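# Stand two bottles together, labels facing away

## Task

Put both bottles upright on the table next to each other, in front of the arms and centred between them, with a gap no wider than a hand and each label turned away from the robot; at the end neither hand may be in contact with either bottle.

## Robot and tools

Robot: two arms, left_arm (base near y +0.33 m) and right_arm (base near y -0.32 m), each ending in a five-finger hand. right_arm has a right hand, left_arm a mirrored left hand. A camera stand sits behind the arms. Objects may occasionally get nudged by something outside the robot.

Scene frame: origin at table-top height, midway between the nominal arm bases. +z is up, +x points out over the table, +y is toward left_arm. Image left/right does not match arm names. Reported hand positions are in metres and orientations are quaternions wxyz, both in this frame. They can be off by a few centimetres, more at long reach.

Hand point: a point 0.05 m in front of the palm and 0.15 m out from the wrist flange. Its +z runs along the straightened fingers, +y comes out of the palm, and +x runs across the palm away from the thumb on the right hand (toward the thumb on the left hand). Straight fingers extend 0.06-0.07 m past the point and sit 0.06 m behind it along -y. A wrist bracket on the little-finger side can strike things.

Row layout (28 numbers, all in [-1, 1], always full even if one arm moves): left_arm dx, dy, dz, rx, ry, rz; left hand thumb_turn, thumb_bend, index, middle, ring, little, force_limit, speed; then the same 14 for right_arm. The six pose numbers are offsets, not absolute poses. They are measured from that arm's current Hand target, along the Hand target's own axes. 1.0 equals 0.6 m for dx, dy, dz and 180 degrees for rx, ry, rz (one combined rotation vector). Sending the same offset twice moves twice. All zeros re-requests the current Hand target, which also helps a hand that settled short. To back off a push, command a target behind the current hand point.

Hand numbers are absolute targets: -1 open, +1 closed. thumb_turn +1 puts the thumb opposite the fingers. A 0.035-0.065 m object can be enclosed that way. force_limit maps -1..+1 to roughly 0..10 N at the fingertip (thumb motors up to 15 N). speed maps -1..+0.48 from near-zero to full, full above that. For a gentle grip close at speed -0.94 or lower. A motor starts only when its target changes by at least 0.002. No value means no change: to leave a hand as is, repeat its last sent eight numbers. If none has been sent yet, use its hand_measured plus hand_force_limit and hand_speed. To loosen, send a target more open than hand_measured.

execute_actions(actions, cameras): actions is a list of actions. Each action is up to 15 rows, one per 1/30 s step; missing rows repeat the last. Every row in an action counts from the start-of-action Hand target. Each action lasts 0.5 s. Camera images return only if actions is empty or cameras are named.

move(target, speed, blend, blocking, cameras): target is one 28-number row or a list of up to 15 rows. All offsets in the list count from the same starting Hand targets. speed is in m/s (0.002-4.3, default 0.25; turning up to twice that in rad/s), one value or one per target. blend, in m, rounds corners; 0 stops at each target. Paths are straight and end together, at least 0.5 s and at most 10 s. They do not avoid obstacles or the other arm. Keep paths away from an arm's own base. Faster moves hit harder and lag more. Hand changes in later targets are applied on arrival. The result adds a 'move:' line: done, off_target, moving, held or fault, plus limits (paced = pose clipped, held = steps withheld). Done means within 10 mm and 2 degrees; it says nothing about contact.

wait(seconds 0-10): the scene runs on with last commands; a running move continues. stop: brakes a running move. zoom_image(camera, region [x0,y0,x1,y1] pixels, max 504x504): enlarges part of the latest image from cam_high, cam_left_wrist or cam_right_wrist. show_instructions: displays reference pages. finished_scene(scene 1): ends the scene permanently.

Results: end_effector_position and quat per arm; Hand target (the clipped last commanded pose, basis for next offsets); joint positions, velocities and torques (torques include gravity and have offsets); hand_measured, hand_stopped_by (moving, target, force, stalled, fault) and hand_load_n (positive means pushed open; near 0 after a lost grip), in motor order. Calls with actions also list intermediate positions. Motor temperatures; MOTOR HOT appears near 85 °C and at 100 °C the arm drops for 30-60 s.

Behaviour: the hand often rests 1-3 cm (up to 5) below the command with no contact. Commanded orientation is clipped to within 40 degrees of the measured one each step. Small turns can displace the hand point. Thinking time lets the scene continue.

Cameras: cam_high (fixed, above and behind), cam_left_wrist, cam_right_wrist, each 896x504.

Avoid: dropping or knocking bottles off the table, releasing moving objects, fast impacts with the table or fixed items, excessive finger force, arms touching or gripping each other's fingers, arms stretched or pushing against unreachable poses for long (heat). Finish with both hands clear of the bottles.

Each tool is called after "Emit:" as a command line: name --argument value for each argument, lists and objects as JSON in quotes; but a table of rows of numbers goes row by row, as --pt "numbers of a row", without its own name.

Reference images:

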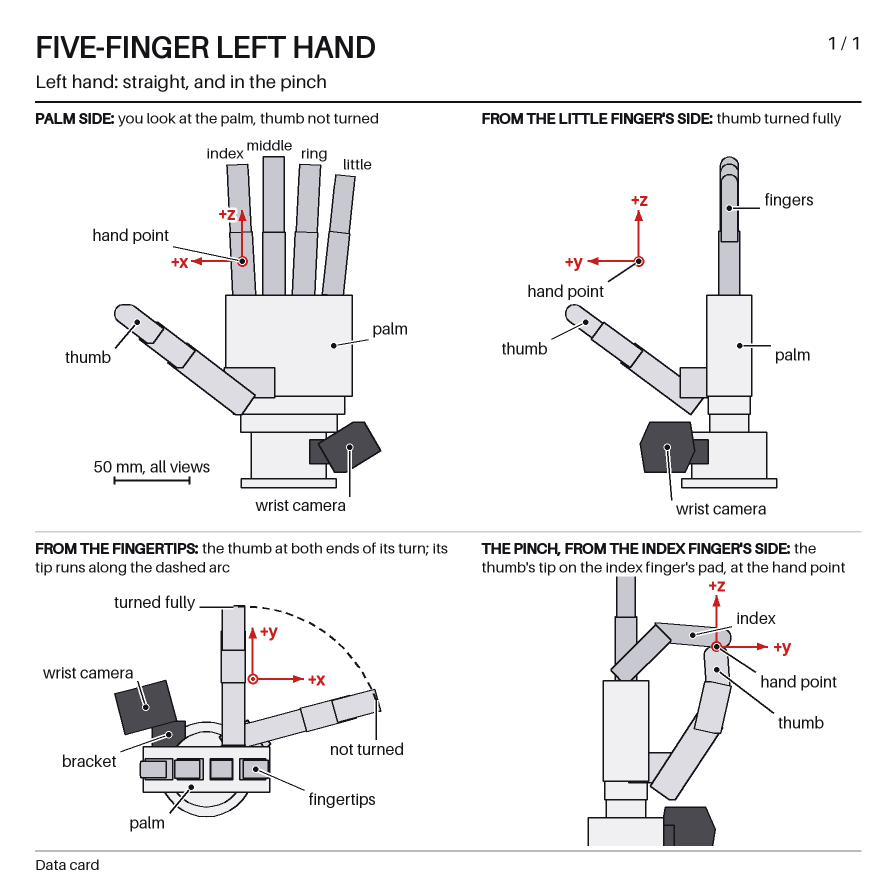

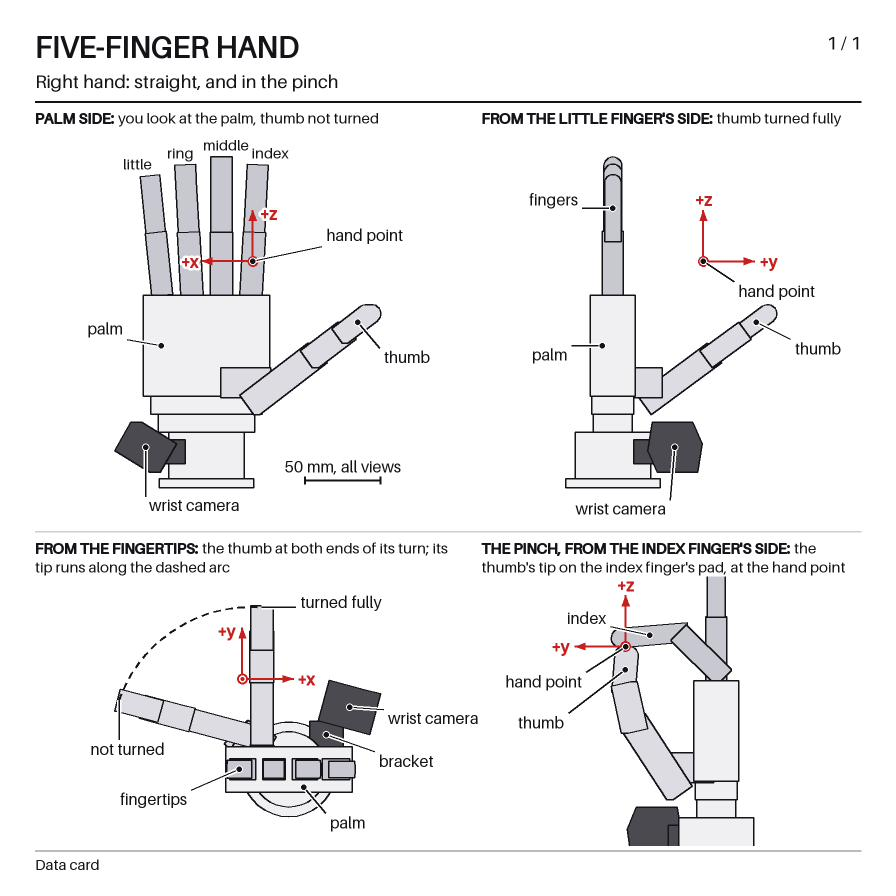

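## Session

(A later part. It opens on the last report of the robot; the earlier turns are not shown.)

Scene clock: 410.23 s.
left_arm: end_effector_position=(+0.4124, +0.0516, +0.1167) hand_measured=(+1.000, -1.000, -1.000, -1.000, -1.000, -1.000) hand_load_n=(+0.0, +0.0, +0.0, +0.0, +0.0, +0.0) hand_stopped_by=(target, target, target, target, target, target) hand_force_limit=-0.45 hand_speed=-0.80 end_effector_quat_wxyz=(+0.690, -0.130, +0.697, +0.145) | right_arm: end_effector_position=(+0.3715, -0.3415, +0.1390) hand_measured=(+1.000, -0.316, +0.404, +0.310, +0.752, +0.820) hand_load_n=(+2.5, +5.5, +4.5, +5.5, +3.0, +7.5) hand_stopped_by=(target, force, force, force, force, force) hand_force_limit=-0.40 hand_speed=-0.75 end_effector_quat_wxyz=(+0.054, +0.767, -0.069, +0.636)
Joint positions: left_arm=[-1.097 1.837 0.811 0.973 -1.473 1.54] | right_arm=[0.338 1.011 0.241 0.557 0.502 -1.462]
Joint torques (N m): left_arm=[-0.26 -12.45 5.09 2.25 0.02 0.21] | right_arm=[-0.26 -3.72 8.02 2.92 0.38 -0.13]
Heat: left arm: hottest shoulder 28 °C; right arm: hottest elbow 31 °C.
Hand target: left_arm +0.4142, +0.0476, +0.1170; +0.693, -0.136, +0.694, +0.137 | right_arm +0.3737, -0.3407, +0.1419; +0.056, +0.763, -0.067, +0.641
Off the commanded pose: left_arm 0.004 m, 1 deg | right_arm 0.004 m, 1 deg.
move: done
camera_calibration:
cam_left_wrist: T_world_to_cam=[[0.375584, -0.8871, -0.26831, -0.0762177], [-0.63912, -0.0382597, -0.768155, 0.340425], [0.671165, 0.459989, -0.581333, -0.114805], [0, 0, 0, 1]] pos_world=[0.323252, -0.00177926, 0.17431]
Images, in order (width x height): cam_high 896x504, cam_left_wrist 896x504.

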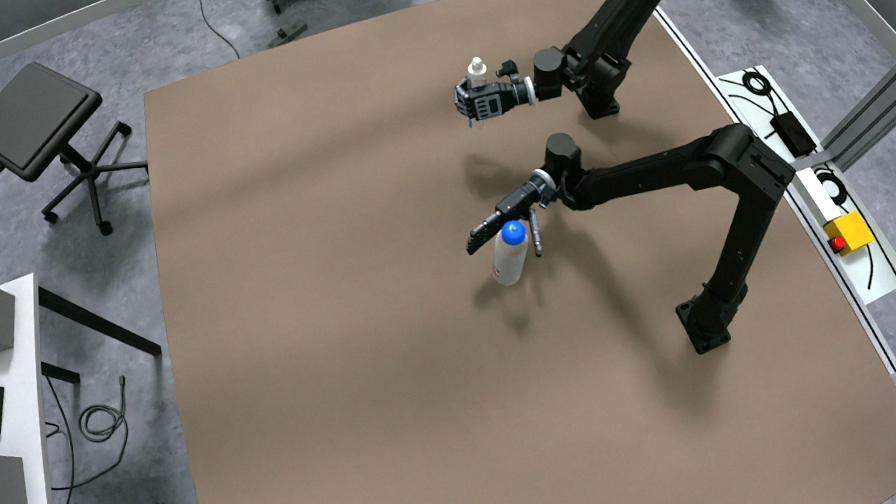

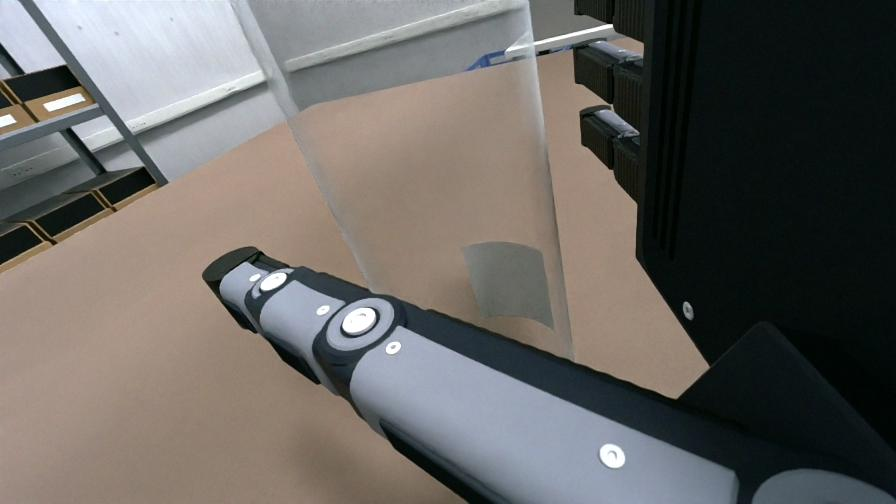

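Emit:
move --pt "0 0 -0.217 0 0 0 1 -1 -1 -1 -1 -1 -0.45 -0.8 0 0 0 0 0 0 1 0.8 0.9 0.9 0.9 0.9 -0.4 -0.75" --pt "-0.3 0 -0.217 0 0 0 1 -1 -1 -1 -1 -1 -0.45 -0.8 0 0 0 0 0 0 1 0.8 0.9 0.9 0.9 0.9 -0.4 -0.75" --pt "-0.305 0.473 0.04 0.122 0 0 1 -1 -1 -1 -1 -1 -0.45 -0.8 0.024 -0.281 0.042 0 0 0 1 0.8 0.9 0.9 0.9 0.9 -0.4 -0.75" --cameras '["cam_right_wrist", "cam_high"]' --speed '[0.12,0.3,0.25]' --blend 0.015

Emit:
zoom_image --camera "cam_high" --region '[440, 140, 560, 300]'

Scene clock: 439.57 s.
left_arm: end_effector_position=(+0.3297, +0.3172, +0.2721) hand_measured=(+1.000, -1.000, -1.000, -1.000, -1.000, -1.000) hand_load_n=(+0.0, +0.0, +0.0, +0.0, +0.0, -0.5) hand_stopped_by=(target, target, target, target, target, target) hand_force_limit=-0.45 hand_speed=-0.80 end_effector_quat_wxyz=(+0.693, +0.014, +0.721, +0.014) | right_arm: end_effector_position=(+0.4178, -0.1924, +0.1400) hand_measured=(+1.000, -0.316, +0.404, +0.310, +0.752, +0.820) hand_load_n=(+2.5, +6.0, +4.5, +5.5, +3.0, +8.0) hand_stopped_by=(target, force, force, force, force, force) hand_force_limit=-0.40 hand_speed=-0.75 end_effector_quat_wxyz=(+0.067, +0.769, -0.058, +0.633)
Joint positions: left_arm=[-0.649 0.208 0.304 -0.145 -0.634 1.581] | right_arm=[0.717 1.392 0.538 0.555 0.873 -1.368]
Joint torques (N m): left_arm=[0.56 1.61 11.88 1.73 0.11 0.11] | right_arm=[0.03 -7.77 11.02 1.61 0.5 0.05]
Heat: left arm: hottest shoulder 29 °C; right arm: hottest elbow 31 °C.
Hand target: left_arm +0.3291, +0.3193, +0.3001; +0.707, -0.002, +0.708, +0.002 | right_arm +0.4300, -0.1795, +0.1518; +0.056, +0.763, -0.067, +0.641
Off the commanded pose: left_arm 0.028 m, 3 deg | right_arm 0.021 m, 2 deg.
move: off_target (left_arm, right_arm)
camera_calibration:
cam_right_wrist: T_world_to_cam=[[-0.15838, -0.956699, 0.244217, -0.154049], [-0.638522, -0.0894204, -0.764391, 0.367078], [0.753131, -0.277002, -0.596711, -0.165762], [0, 0, 0, 1]] pos_world=[0.33483, -0.160471, 0.219301]
Images, in order (width x height): cam_high 896x504, cam_right_wrist 896x504.

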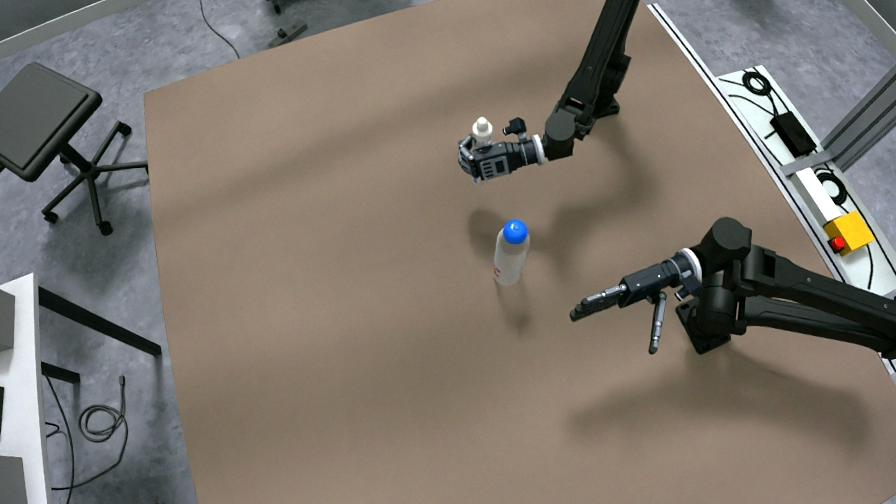

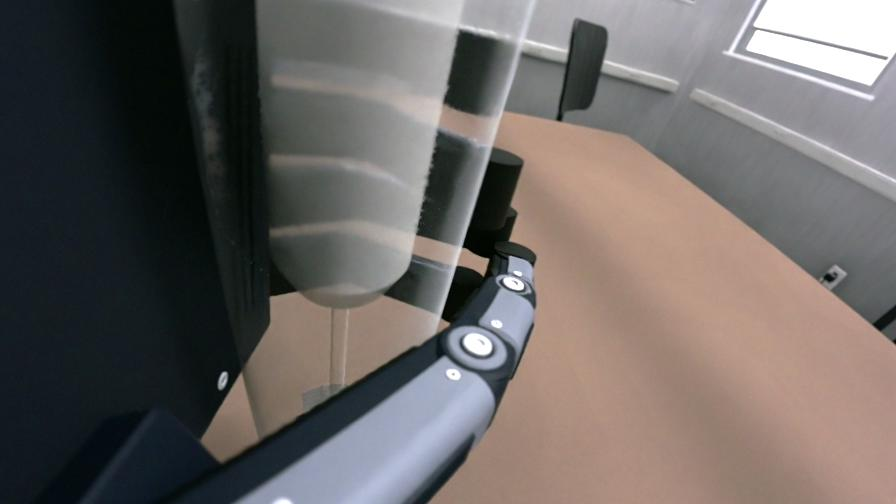

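Scaled by 3.150.

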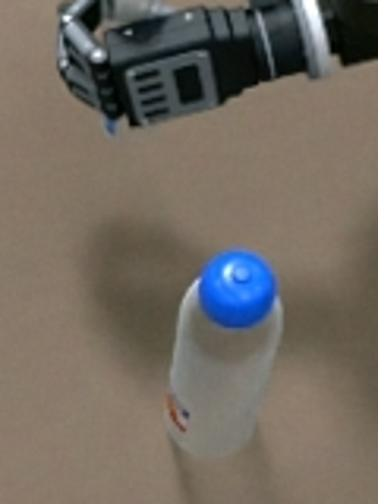

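Emit:
zoom_image --camera "cam_high" --region '[430, 100, 550, 220]'

Emit:
zoom_image --camera "cam_right_wrist" --region '[200, 300, 400, 460]'

Scaled by 4.200.

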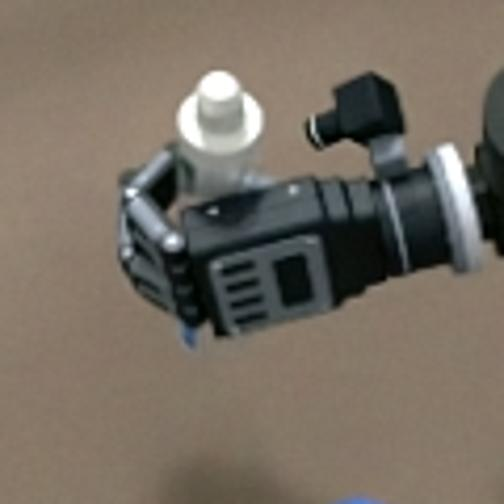

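Scaled by 2.520.

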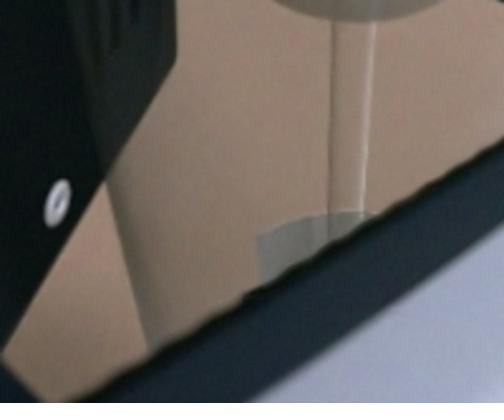

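Emit:
move --target '[0,0,0,0,0,0,-1,-1,-1,-1,-1,-1,-0.45,-0.8,-0.006,-0.132,-0.014,0,0,0,1,0.8,0.9,0.9,0.9,0.9,-0.4,-0.75]' --cameras '["cam_right_wrist", "cam_high"]' --speed 0.15

Emit:
zoom_image --camera "cam_high" --region '[440, 140, 580, 300]'

Scene clock: 463.63 s.
left_arm: end_effector_position=(+0.3297, +0.3171, +0.2720) hand_measured=(-1.000, -1.000, -1.000, -1.000, -1.000, -1.000) hand_load_n=(+0.0, +0.0, +0.0, +0.0, +0.0, +0.0) hand_stopped_by=(target, target, target, target, target, target) hand_force_limit=-0.45 hand_speed=-0.80 end_effector_quat_wxyz=(+0.693, +0.013, +0.721, +0.014) | right_arm: end_effector_position=(+0.4247, -0.1141, +0.1390) hand_measured=(+1.000, -0.316, +0.404, +0.310, +0.752, +0.820) hand_load_n=(+2.5, +6.0, +5.0, +5.5, +3.0, +8.0) hand_stopped_by=(target, force, force, force, force, force) hand_force_limit=-0.40 hand_speed=-0.75 end_effector_quat_wxyz=(+0.067, +0.768, -0.057, +0.634)
Joint positions: left_arm=[-0.649 0.208 0.304 -0.145 -0.634 1.58] | right_arm=[0.853 1.534 0.704 0.477 1.002 -1.3]
Joint torques (N m): left_arm=[0.56 1.55 11.9 1.77 0.09 0.11] | right_arm=[-0.15 -9.76 11.11 1.47 0.55 0.04]
Motor temperatures (°C): left_arm=[21 28 33 20 19 18] | right_arm=[23 22 33 19 18 21]
Heat: left arm: hottest elbow 33 °C; right arm: hottest elbow 33 °C.
Hand target: left_arm +0.3291, +0.3193, +0.3001; +0.707, -0.002, +0.708, +0.002 | right_arm +0.4350, -0.1000, +0.1496; +0.056, +0.763, -0.067, +0.641
Off the commanded pose: left_arm 0.028 m, 3 deg | right_arm 0.021 m, 2 deg.
move: off_target (left_arm, right_arm)
camera_calibration:
cam_right_wrist: T_world_to_cam=[[-0.15779, -0.956384, 0.245827, -0.0781873], [-0.636447, -0.091843, -0.765833, 0.37677], [0.755008, -0.277297, -0.594196, -0.151076], [0, 0, 0, 1]] pos_world=[0.34152, -0.0820662, 0.217995]
Images, in order (width x height): cam_high 896x504, cam_right_wrist 896x504.

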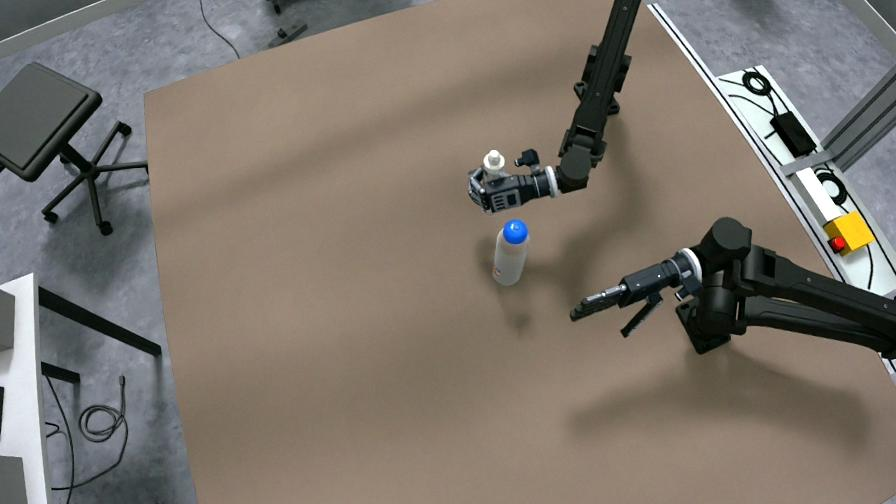

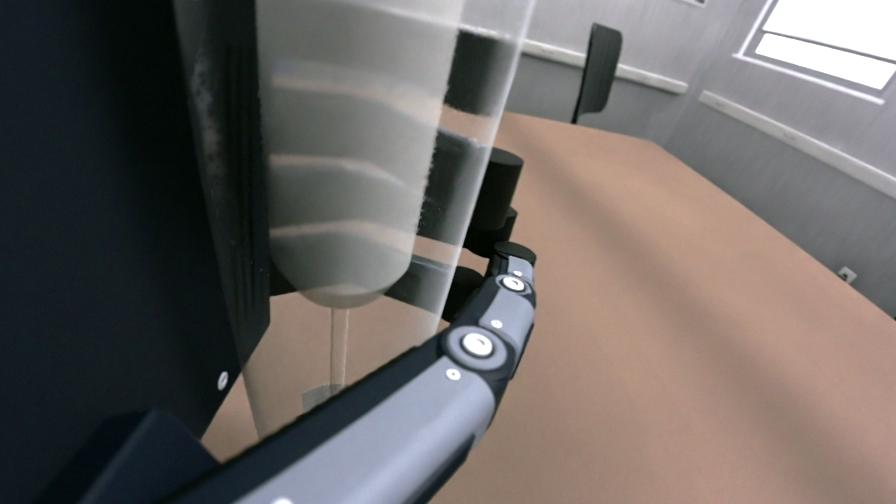

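Scaled by 3.150.

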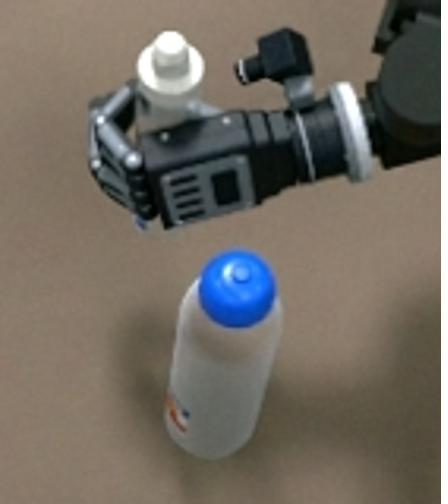

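Emit:
move --target '[0,0,0,0,0,0,-1,-1,-1,-1,-1,-1,-0.45,-0.8,-0.068,0,0.012,0,0,0,1,0.8,0.9,0.9,0.9,0.9,-0.4,-0.75]' --cameras '["cam_right_wrist", "cam_high"]' --speed 0.1

Emit:
zoom_image --camera "cam_high" --region '[440, 140, 580, 300]'

Scene clock: 467.10 s.
left_arm: end_effector_position=(+0.3297, +0.3171, +0.2720) hand_measured=(-1.000, -1.000, -1.000, -1.000, -1.000, -1.000) hand_load_n=(+0.0, +0.0, +0.0, +0.0, +0.0, +0.0) hand_stopped_by=(target, target, target, target, target, target) hand_force_limit=-0.45 hand_speed=-0.80 end_effector_quat_wxyz=(+0.693, +0.013, +0.721, +0.014) | right_arm: end_effector_position=(+0.4303, -0.1075, +0.1048) hand_measured=(+1.000, -0.316, +0.404, +0.310, +0.752, +0.820) hand_load_n=(+2.5, +6.0, +4.5, +5.5, +3.0, +8.0) hand_stopped_by=(target, force, force, force, force, force) hand_force_limit=-0.40 hand_speed=-0.75 end_effector_quat_wxyz=(+0.066, +0.768, -0.059, +0.634)
Joint positions: left_arm=[-0.649 0.208 0.304 -0.145 -0.634 1.58] | right_arm=[0.853 1.64 0.704 0.58 1.002 -1.294]
Joint torques (N m): left_arm=[0.62 1.55 11.96 1.77 0.11 0.1] | right_arm=[-0.09 -10.52 8.02 2.58 0.53 0.02]
Heat: left arm: hottest elbow 34 °C; right arm: hottest elbow 32 °C.
Hand target: left_arm +0.3291, +0.3193, +0.3001; +0.707, -0.002, +0.708, +0.002 | right_arm +0.4351, -0.0999, +0.1082; +0.056, +0.763, -0.067, +0.641
Off the commanded pose: left_arm 0.028 m, 3 deg | right_arm 0.010 m, 2 deg.
move: off_target (left_arm)
camera_calibration:
cam_right_wrist: T_world_to_cam=[[-0.158739, -0.957138, 0.24226, -0.0620028], [-0.636964, -0.0881992, -0.765831, 0.355331], [0.754373, -0.275878, -0.595662, -0.173165], [0, 0, 0, 1]] pos_world=[0.347122, -0.0757778, 0.183996]
Images, in order (width x height): cam_high 896x504, cam_right_wrist 896x504.

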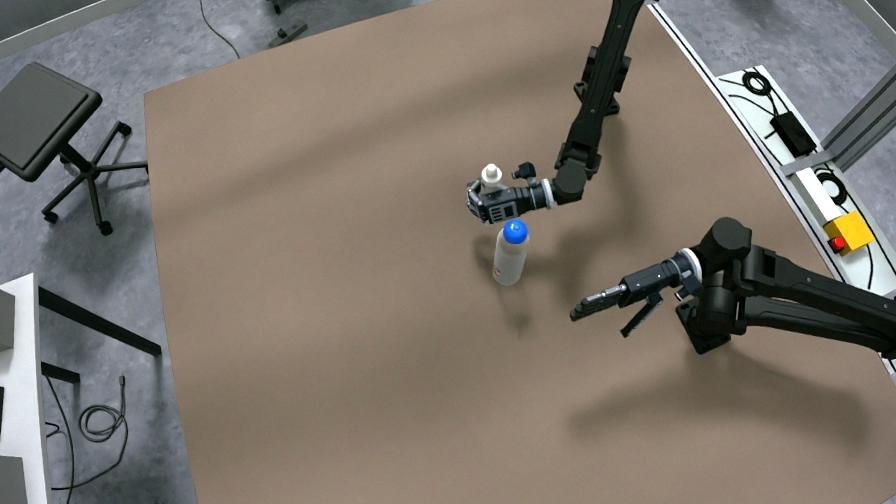

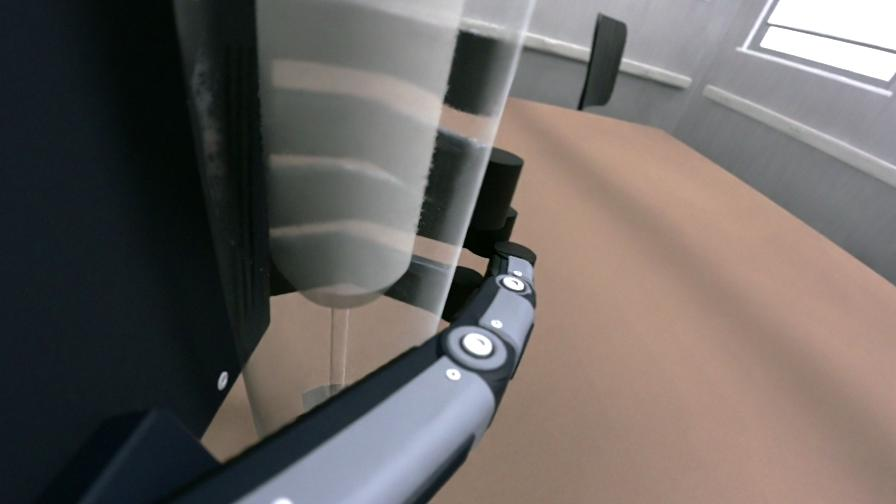

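Scaled by 3.150.

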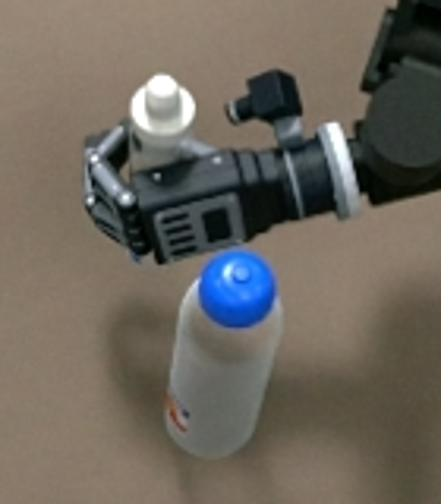

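Emit:
move --pt "0 0 0 0 0 0 -1 -1 -1 -1 -1 -1 -0.45 -0.8 0 -0.0263 -0.005 0 0 0 1 0.8 0.9 0.9 0.9 0.9 -0.4 -0.75" --pt "0 0 0 0 0 0 -1 -1 -1 -1 -1 -1 -0.45 -0.8 -0.03 -0.0263 0 0 0 0 1 0.8 0.9 0.9 0.9 0.9 -0.4 -0.75" --cameras '["cam_right_wrist", "cam_high"]' --speed 0.08

Emit:
zoom_image --camera "cam_high" --region '[440, 140, 580, 300]'

Scene clock: 476.50 s.
left_arm: end_effector_position=(+0.3297, +0.3171, +0.2720) hand_measured=(-1.000, -1.000, -1.000, -1.000, -1.000, -1.000) hand_load_n=(+0.0, +0.0, +0.0, +0.0, +0.0, +0.5) hand_stopped_by=(target, target, target, target, target, target) hand_force_limit=-0.45 hand_speed=-0.80 end_effector_quat_wxyz=(+0.693, +0.013, +0.721, +0.014) | right_arm: end_effector_position=(+0.4269, -0.0985, +0.0823) hand_measured=(+1.000, -0.316, +0.404, +0.310, +0.752, +0.820) hand_load_n=(+2.5, +6.0, +4.5, +5.5, +3.0, +8.0) hand_stopped_by=(target, force, force, force, force, force) hand_force_limit=-0.40 hand_speed=-0.75 end_effector_quat_wxyz=(+0.073, +0.771, -0.054, +0.630)
Joint positions: left_arm=[-0.649 0.208 0.304 -0.145 -0.634 1.58] | right_arm=[0.874 1.709 0.715 0.608 1.026 -1.282]
Joint torques (N m): left_arm=[0.73 1.61 11.93 1.78 0.1 0.11] | right_arm=[0.38 -11.11 8.84 2.55 0.57 0.05]
Heat: left arm: hottest elbow 35 °C; right arm: hottest elbow 32 °C.
Hand target: left_arm +0.3291, +0.3193, +0.3001; +0.707, -0.002, +0.708, +0.002 | right_arm +0.4347, -0.0838, +0.0906; +0.056, +0.763, -0.067, +0.641
Off the commanded pose: left_arm 0.028 m, 3 deg | right_arm 0.019 m, 3 deg.
move: off_target (left_arm, right_arm)
camera_calibration:
cam_right_wrist: T_world_to_cam=[[-0.158914, -0.952488, 0.259833, -0.0493956], [-0.645787, -0.0987886, -0.7571, 0.338792], [0.746797, -0.288111, -0.599405, -0.1792], [0, 0, 0, 1]] pos_world=[0.344764, -0.0652094, 0.161921]
Images, in order (width x height): cam_high 896x504, cam_right_wrist 896x504.

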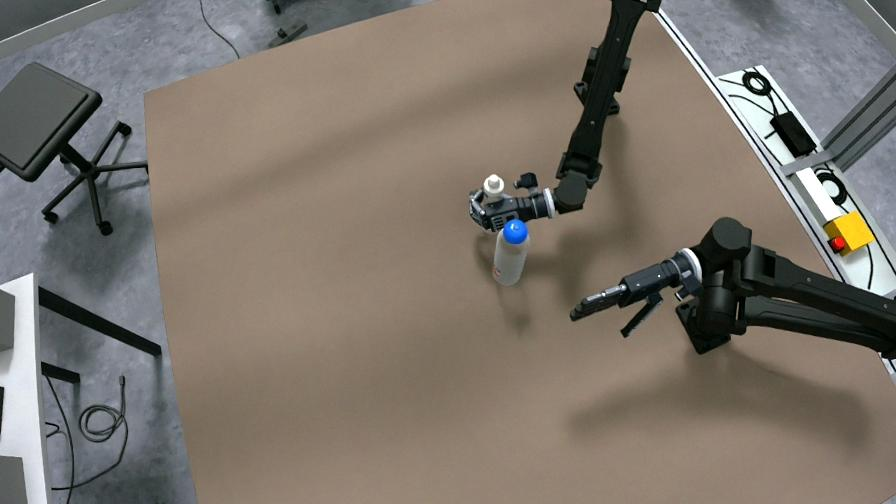

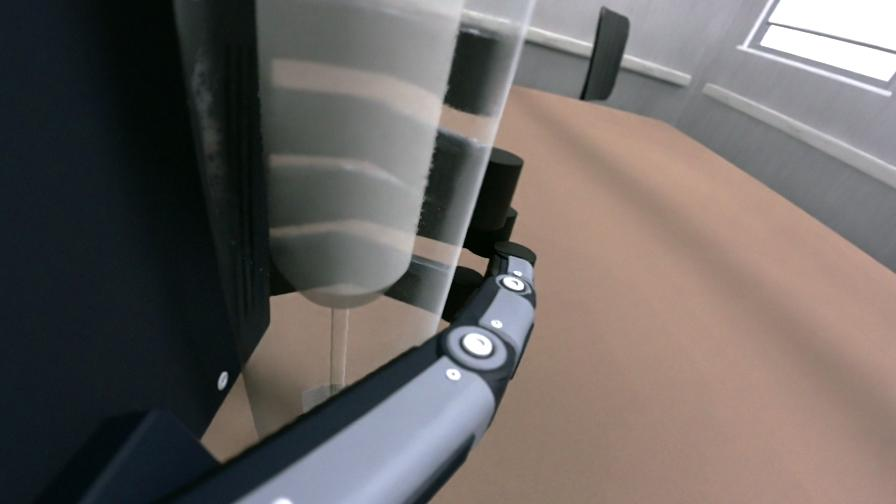

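Scaled by 3.150.

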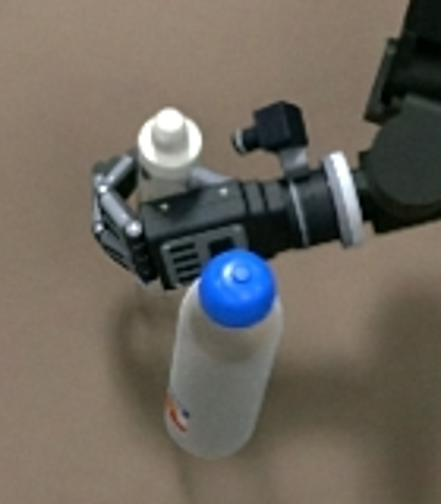

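Emit:
zoom_image --camera "cam_high" --region '[460, 165, 530, 245]'

Scaled by 6.300.

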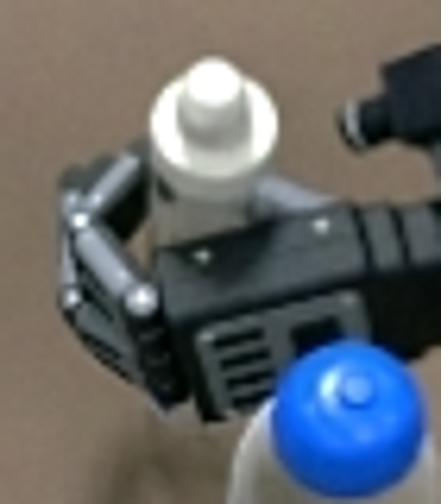

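Emit:
move --target '[0,0,0,0,0,0,-1,-1,-1,-1,-1,-1,-0.45,-0.8,-0.012,0,0,0,0,0,1,0.8,0.9,0.9,0.9,0.9,-0.4,-0.75]' --cameras '["cam_high"]' --speed 0.05

Emit:
zoom_image --camera "cam_high" --region '[460, 165, 530, 245]'

Scene clock: 491.50 s.
left_arm: end_effector_position=(+0.3297, +0.3171, +0.2720) hand_measured=(-1.000, -1.000, -1.000, -1.000, -1.000, -1.000) hand_load_n=(+0.0, +0.0, +0.0, +0.0, +0.0, +0.0) hand_stopped_by=(target, target, target, target, target, target) hand_force_limit=-0.45 hand_speed=-0.80 end_effector_quat_wxyz=(+0.693, +0.013, +0.721, +0.014) | right_arm: end_effector_position=(+0.4271, -0.0971, +0.0782) hand_measured=(+1.000, -0.316, +0.404, +0.310, +0.752, +0.820) hand_load_n=(+2.5, +6.0, +5.0, +5.5, +3.0, +8.0) hand_stopped_by=(target, force, force, force, force, force) hand_force_limit=-0.40 hand_speed=-0.75 end_effector_quat_wxyz=(+0.071, +0.770, -0.056, +0.632)
Joint positions: left_arm=[-0.649 0.208 0.304 -0.145 -0.634 1.58] | right_arm=[0.876 1.724 0.715 0.629 1.028 -1.28]
Joint torques (N m): left_arm=[0.62 1.49 11.96 1.73 0.11 0.1] | right_arm=[0.32 -10.99 8.42 2.55 0.57 0.05]
Heat: left arm: hottest elbow 37 °C; right arm: hottest elbow 32 °C.
Hand target: left_arm +0.3291, +0.3193, +0.3001; +0.707, -0.002, +0.708, +0.002 | right_arm +0.4335, -0.0837, +0.0835; +0.056, +0.763, -0.067, +0.641
Off the commanded pose: left_arm 0.028 m, 3 deg | right_arm 0.016 m, 3 deg.
move: off_target (left_arm, right_arm)
Images, in order (width x height): cam_high 896x504.

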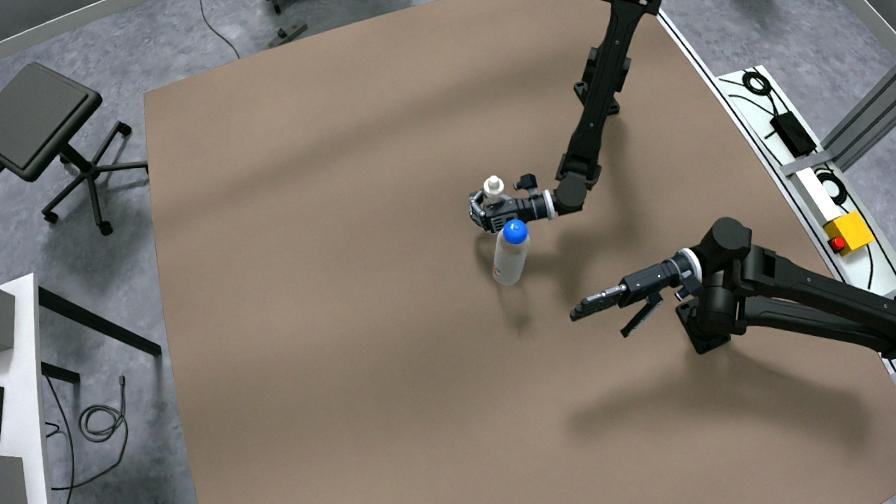

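Scaled by 6.300.

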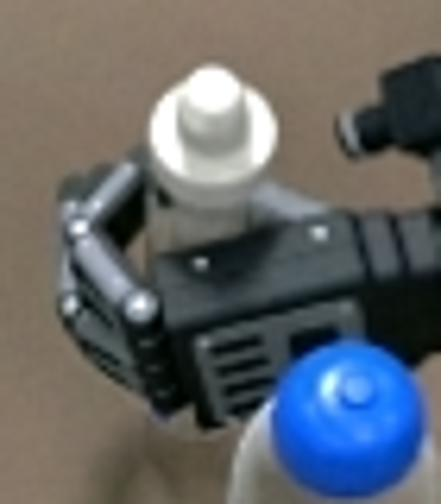

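Emit:
zoom_image --camera "cam_high" --region '[465, 210, 515, 250]'

Scaled by 10.080.

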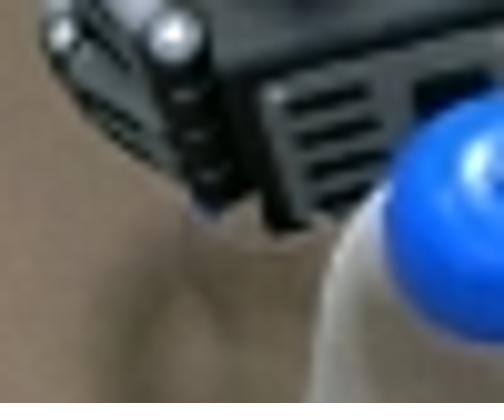

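Emit:
move --target '[0,0,0,0,0,0,-1,-1,-1,-1,-1,-1,-0.45,-0.8,-0.012,0,0,0,0,0,1,0.8,0.9,0.9,0.9,0.9,-0.4,-0.75]' --cameras '["cam_high"]' --speed 0.05

Emit:
zoom_image --camera "cam_high" --region '[465, 165, 535, 255]'

Scene clock: 503.83 s.
left_arm: end_effector_position=(+0.3297, +0.3171, +0.2720) hand_measured=(-1.000, -1.000, -1.000, -1.000, -1.000, -1.000) hand_load_n=(+0.0, +0.0, +0.0, +0.0, +0.0, +0.0) hand_stopped_by=(target, target, target, target, target, target) hand_force_limit=-0.45 hand_speed=-0.80 end_effector_quat_wxyz=(+0.693, +0.013, +0.721, +0.014) | right_arm: end_effector_position=(+0.4270, -0.0956, +0.0746) hand_measured=(+1.000, -0.316, +0.404, +0.310, +0.752, +0.820) hand_load_n=(+2.5, +6.0, +5.0, +5.5, +3.0, +8.0) hand_stopped_by=(target, force, force, force, force, force) hand_force_limit=-0.40 hand_speed=-0.75 end_effector_quat_wxyz=(+0.069, +0.768, -0.059, +0.634)
Joint positions: left_arm=[-0.649 0.208 0.304 -0.145 -0.634 1.58] | right_arm=[0.879 1.738 0.715 0.651 1.032 -1.279]
Joint torques (N m): left_arm=[0.62 1.73 11.93 1.83 0.1 0.11] | right_arm=[0.32 -10.81 7.98 2.4 0.5 0.05]
Motor temperatures (°C): left_arm=[21 27 38 20 19 18] | right_arm=[23 23 31 19 18 21]
Heat: left arm: hottest elbow 38 °C; right arm: hottest elbow 31 °C.
Hand target: left_arm +0.3291, +0.3193, +0.3001; +0.707, -0.002, +0.708, +0.002 | right_arm +0.4322, -0.0833, +0.0763; +0.056, +0.763, -0.067, +0.641
Off the commanded pose: left_arm 0.028 m, 3 deg | right_arm 0.013 m, 2 deg.
move: off_target (left_arm, right_arm)
Images, in order (width x height): cam_high 896x504.

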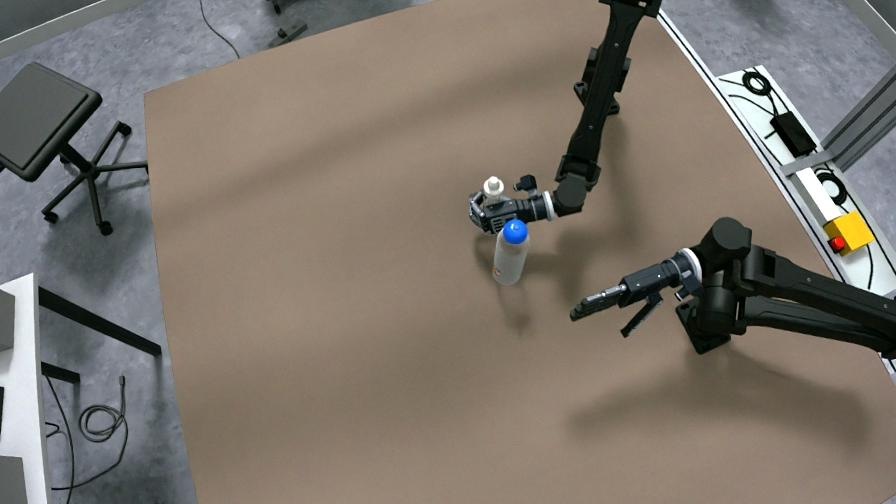

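Scaled by 5.600.

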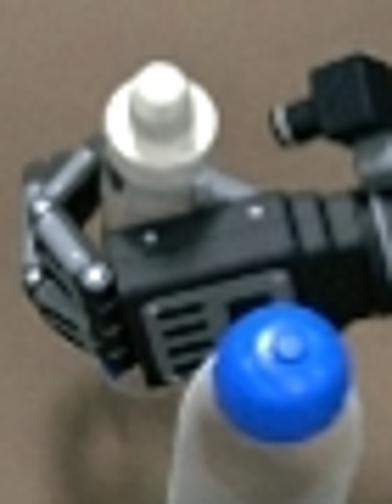

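Emit:
move --target '[0,0,0,0,0,0,-1,-1,-1,-1,-1,-1,-0.45,-0.8,-0.015,0,0,0,0,0,1,0.8,0.9,0.9,0.9,0.9,-0.4,-0.75]' --cameras '["cam_high"]' --speed 0.05

Emit:
zoom_image --camera "cam_high" --region '[465, 165, 535, 255]'

Scene clock: 508.13 s.
left_arm: end_effector_position=(+0.3297, +0.3171, +0.2720) hand_measured=(-1.000, -1.000, -1.000, -1.000, -1.000, -1.000) hand_load_n=(+0.0, +0.0, +0.0, +0.0, +0.0, +0.0) hand_stopped_by=(target, target, target, target, target, target) hand_force_limit=-0.45 hand_speed=-0.80 end_effector_quat_wxyz=(+0.693, +0.013, +0.721, +0.014) | right_arm: end_effector_position=(+0.4274, -0.0947, +0.0741) hand_measured=(+1.000, -0.316, +0.404, +0.310, +0.752, +0.820) hand_load_n=(+2.5, +6.0, +4.5, +5.5, +3.0, +8.0) hand_stopped_by=(target, force, force, force, force, force) hand_force_limit=-0.40 hand_speed=-0.75 end_effector_quat_wxyz=(+0.066, +0.763, -0.066, +0.639)
Joint positions: left_arm=[-0.649 0.208 0.304 -0.145 -0.634 1.58] | right_arm=[0.88 1.749 0.715 0.683 1.041 -1.282]
Joint torques (N m): left_arm=[0.56 1.67 11.95 1.83 0.11 0.11] | right_arm=[0.56 -9.7 7.54 2.3 0.26 0.09]
Heat: left arm: hottest elbow 38 °C; right arm: hottest elbow 31 °C.
Hand target: left_arm +0.3291, +0.3193, +0.3001; +0.707, -0.002, +0.708, +0.002 | right_arm +0.4308, -0.0831, +0.0675; +0.056, +0.763, -0.067, +0.641
Off the commanded pose: left_arm 0.028 m, 3 deg | right_arm 0.014 m, 1 deg.
move: off_target (left_arm, right_arm)
Images, in order (width x height): cam_high 896x504.

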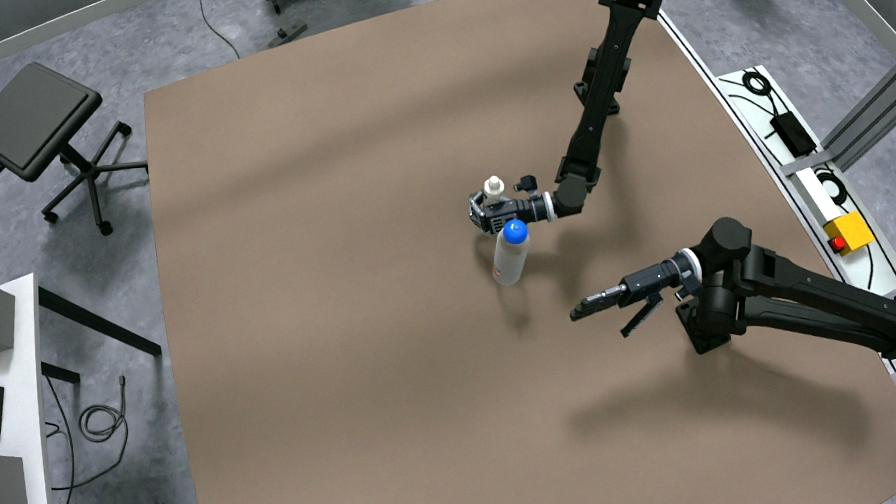

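Scaled by 5.600.

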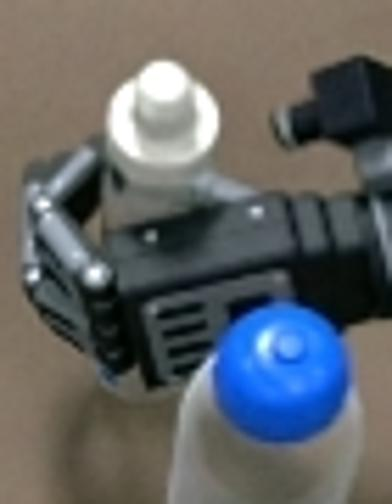

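Emit:
move --pt "0 0 0 0 0 0 -1 -1 -1 -1 -1 -1 -0.45 -0.8 0.026 0 -0.004 0 0 0 1 0.8 0.9 0.9 0.9 0.9 -0.4 -0.75" --pt "0 0 0 0 0 0 -1 -1 -1 -1 -1 -1 -0.45 -0.8 0.026 -0.023 -0.008 0 0 0 1 0.8 0.9 0.9 0.9 0.9 -0.4 -0.75" --pt "0 0 0 0 0 0 -1 -1 -1 -1 -1 -1 -0.45 -0.8 0.006 -0.023 -0.005 0 0 0 1 0.8 0.9 0.9 0.9 0.9 -0.4 -0.75" --cameras '["cam_high"]' --speed 0.06

Emit:
zoom_image --camera "cam_high" --region '[465, 165, 535, 255]'

Scene clock: 519.57 s.
left_arm: end_effector_position=(+0.3297, +0.3171, +0.2720) hand_measured=(-1.000, -1.000, -1.000, -1.000, -1.000, -1.000) hand_load_n=(+0.0, +0.0, +0.0, +0.0, +0.0, +0.0) hand_stopped_by=(target, target, target, target, target, target) hand_force_limit=-0.45 hand_speed=-0.80 end_effector_quat_wxyz=(+0.693, +0.013, +0.721, +0.014) | right_arm: end_effector_position=(+0.4244, -0.0826, +0.0743) hand_measured=(+1.000, -0.316, +0.404, +0.310, +0.752, +0.820) hand_load_n=(+2.5, +6.0, +4.5, +5.5, +2.5, +6.0) hand_stopped_by=(target, force, force, force, force, force) hand_force_limit=-0.40 hand_speed=-0.75 end_effector_quat_wxyz=(+0.068, +0.766, -0.062, +0.637)
Joint positions: left_arm=[-0.649 0.208 0.304 -0.145 -0.634 1.58] | right_arm=[0.903 1.756 0.739 0.641 1.059 -1.265]
Joint torques (N m): left_arm=[0.62 1.38 11.96 1.8 0.1 0.13] | right_arm=[0.15 -10.29 8.46 2.29 0.31 0.08]
Heat: left arm: hottest elbow 39 °C; right arm: hottest elbow 31 °C.
Hand target: left_arm +0.3291, +0.3193, +0.3001; +0.707, -0.002, +0.708, +0.002 | right_arm +0.4310, -0.0692, +0.0717; +0.056, +0.763, -0.067, +0.641
Off the commanded pose: left_arm 0.028 m, 3 deg | right_arm 0.015 m, 2 deg.
move: off_target (left_arm, right_arm)
Images, in order (width x height): cam_high 896x504.

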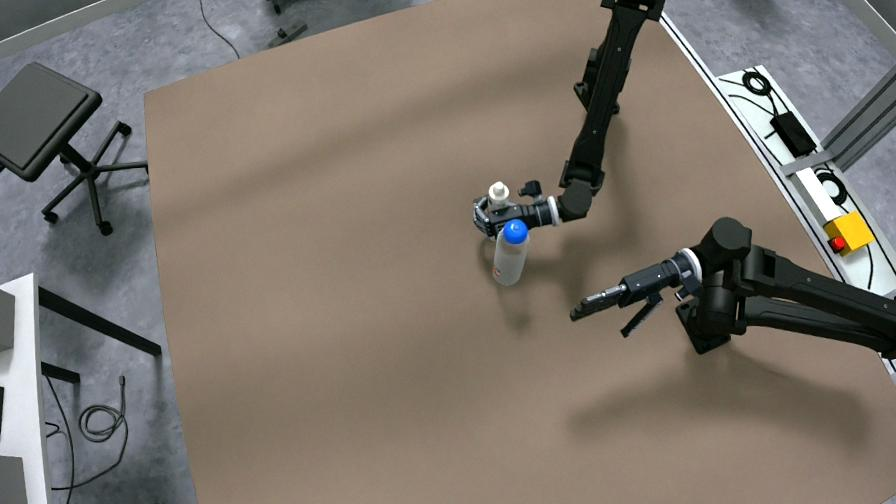

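Scaled by 5.600.

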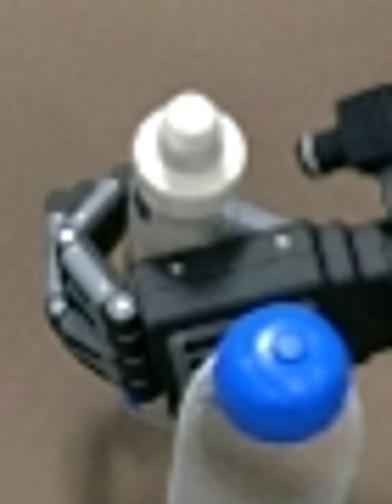

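Emit:
move --target '[0,0,0,0,0,0,-1,-1,-1,-1,-1,-1,-0.45,-0.8,0,0,0,0,0,0,1,-0.6,0,0,0.4,0.5,-0.4,-0.85]' --cameras '["cam_high","cam_right_wrist"]' --speed 0.06

Emit:
zoom_image --camera "cam_high" --region '[465, 165, 535, 255]'

Scene clock: 525.03 s.
left_arm: end_effector_position=(+0.3297, +0.3171, +0.2720) hand_measured=(-1.000, -1.000, -1.000, -1.000, -1.000, -1.000) hand_load_n=(+0.0, +0.0, +0.0, +0.0, +0.0, +0.0) hand_stopped_by=(target, target, target, target, target, target) hand_force_limit=-0.45 hand_speed=-0.80 end_effector_quat_wxyz=(+0.693, +0.013, +0.721, +0.014) | right_arm: end_effector_position=(+0.4238, -0.0831, +0.0670) hand_measured=(+1.000, -0.600, +0.000, +0.000, +0.400, +0.500) hand_load_n=(+0.0, +0.0, +0.0, +0.0, +0.0, +0.0) hand_stopped_by=(target, target, target, target, target, target) hand_force_limit=-0.40 hand_speed=-0.85 end_effector_quat_wxyz=(+0.073, +0.768, -0.058, +0.633)
Joint positions: left_arm=[-0.649 0.208 0.304 -0.145 -0.634 1.58] | right_arm=[0.904 1.773 0.739 0.642 1.058 -1.264]
Joint torques (N m): left_arm=[0.56 1.67 11.97 1.78 0.1 0.11] | right_arm=[0.15 -11.4 8.32 2.26 0.34 0.05]
Heat: left arm: hottest elbow 39 °C; right arm: hottest elbow 31 °C.
Hand target: left_arm +0.3291, +0.3193, +0.3001; +0.707, -0.002, +0.708, +0.002 | right_arm +0.4309, -0.0689, +0.0717; +0.056, +0.763, -0.067, +0.641
Off the commanded pose: left_arm 0.028 m, 3 deg | right_arm 0.016 m, 2 deg.
move: off_target (left_arm, right_arm)
camera_calibration:
cam_right_wrist: T_world_to_cam=[[-0.165063, -0.953117, 0.253617, -0.0282199], [-0.638796, -0.0926083, -0.763782, 0.324746], [0.751461, -0.288082, -0.593561, -0.183962], [0, 0, 0, 1]] pos_world=[0.341028, -0.0498188, 0.145999]
Images, in order (width x height): cam_high 896x504, cam_right_wrist 896x504.

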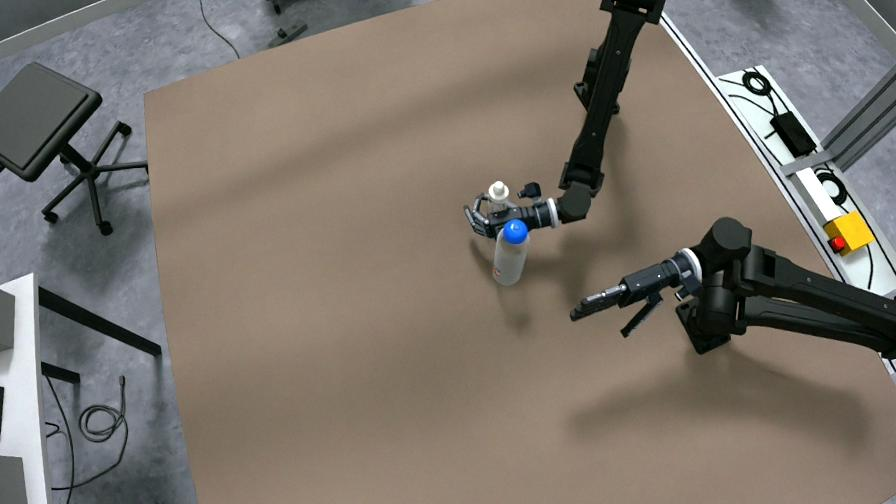

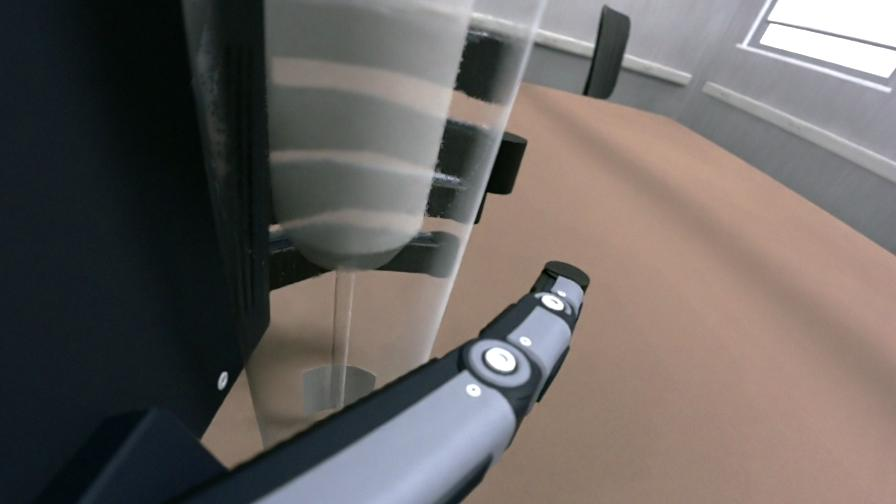

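Scaled by 5.600.

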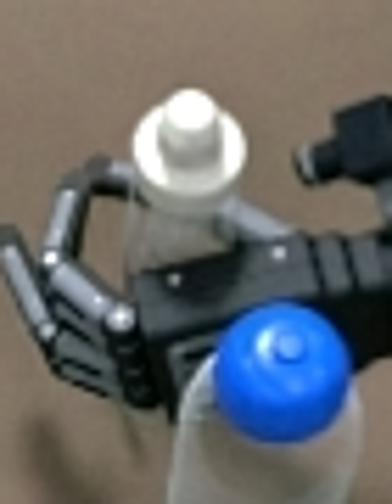

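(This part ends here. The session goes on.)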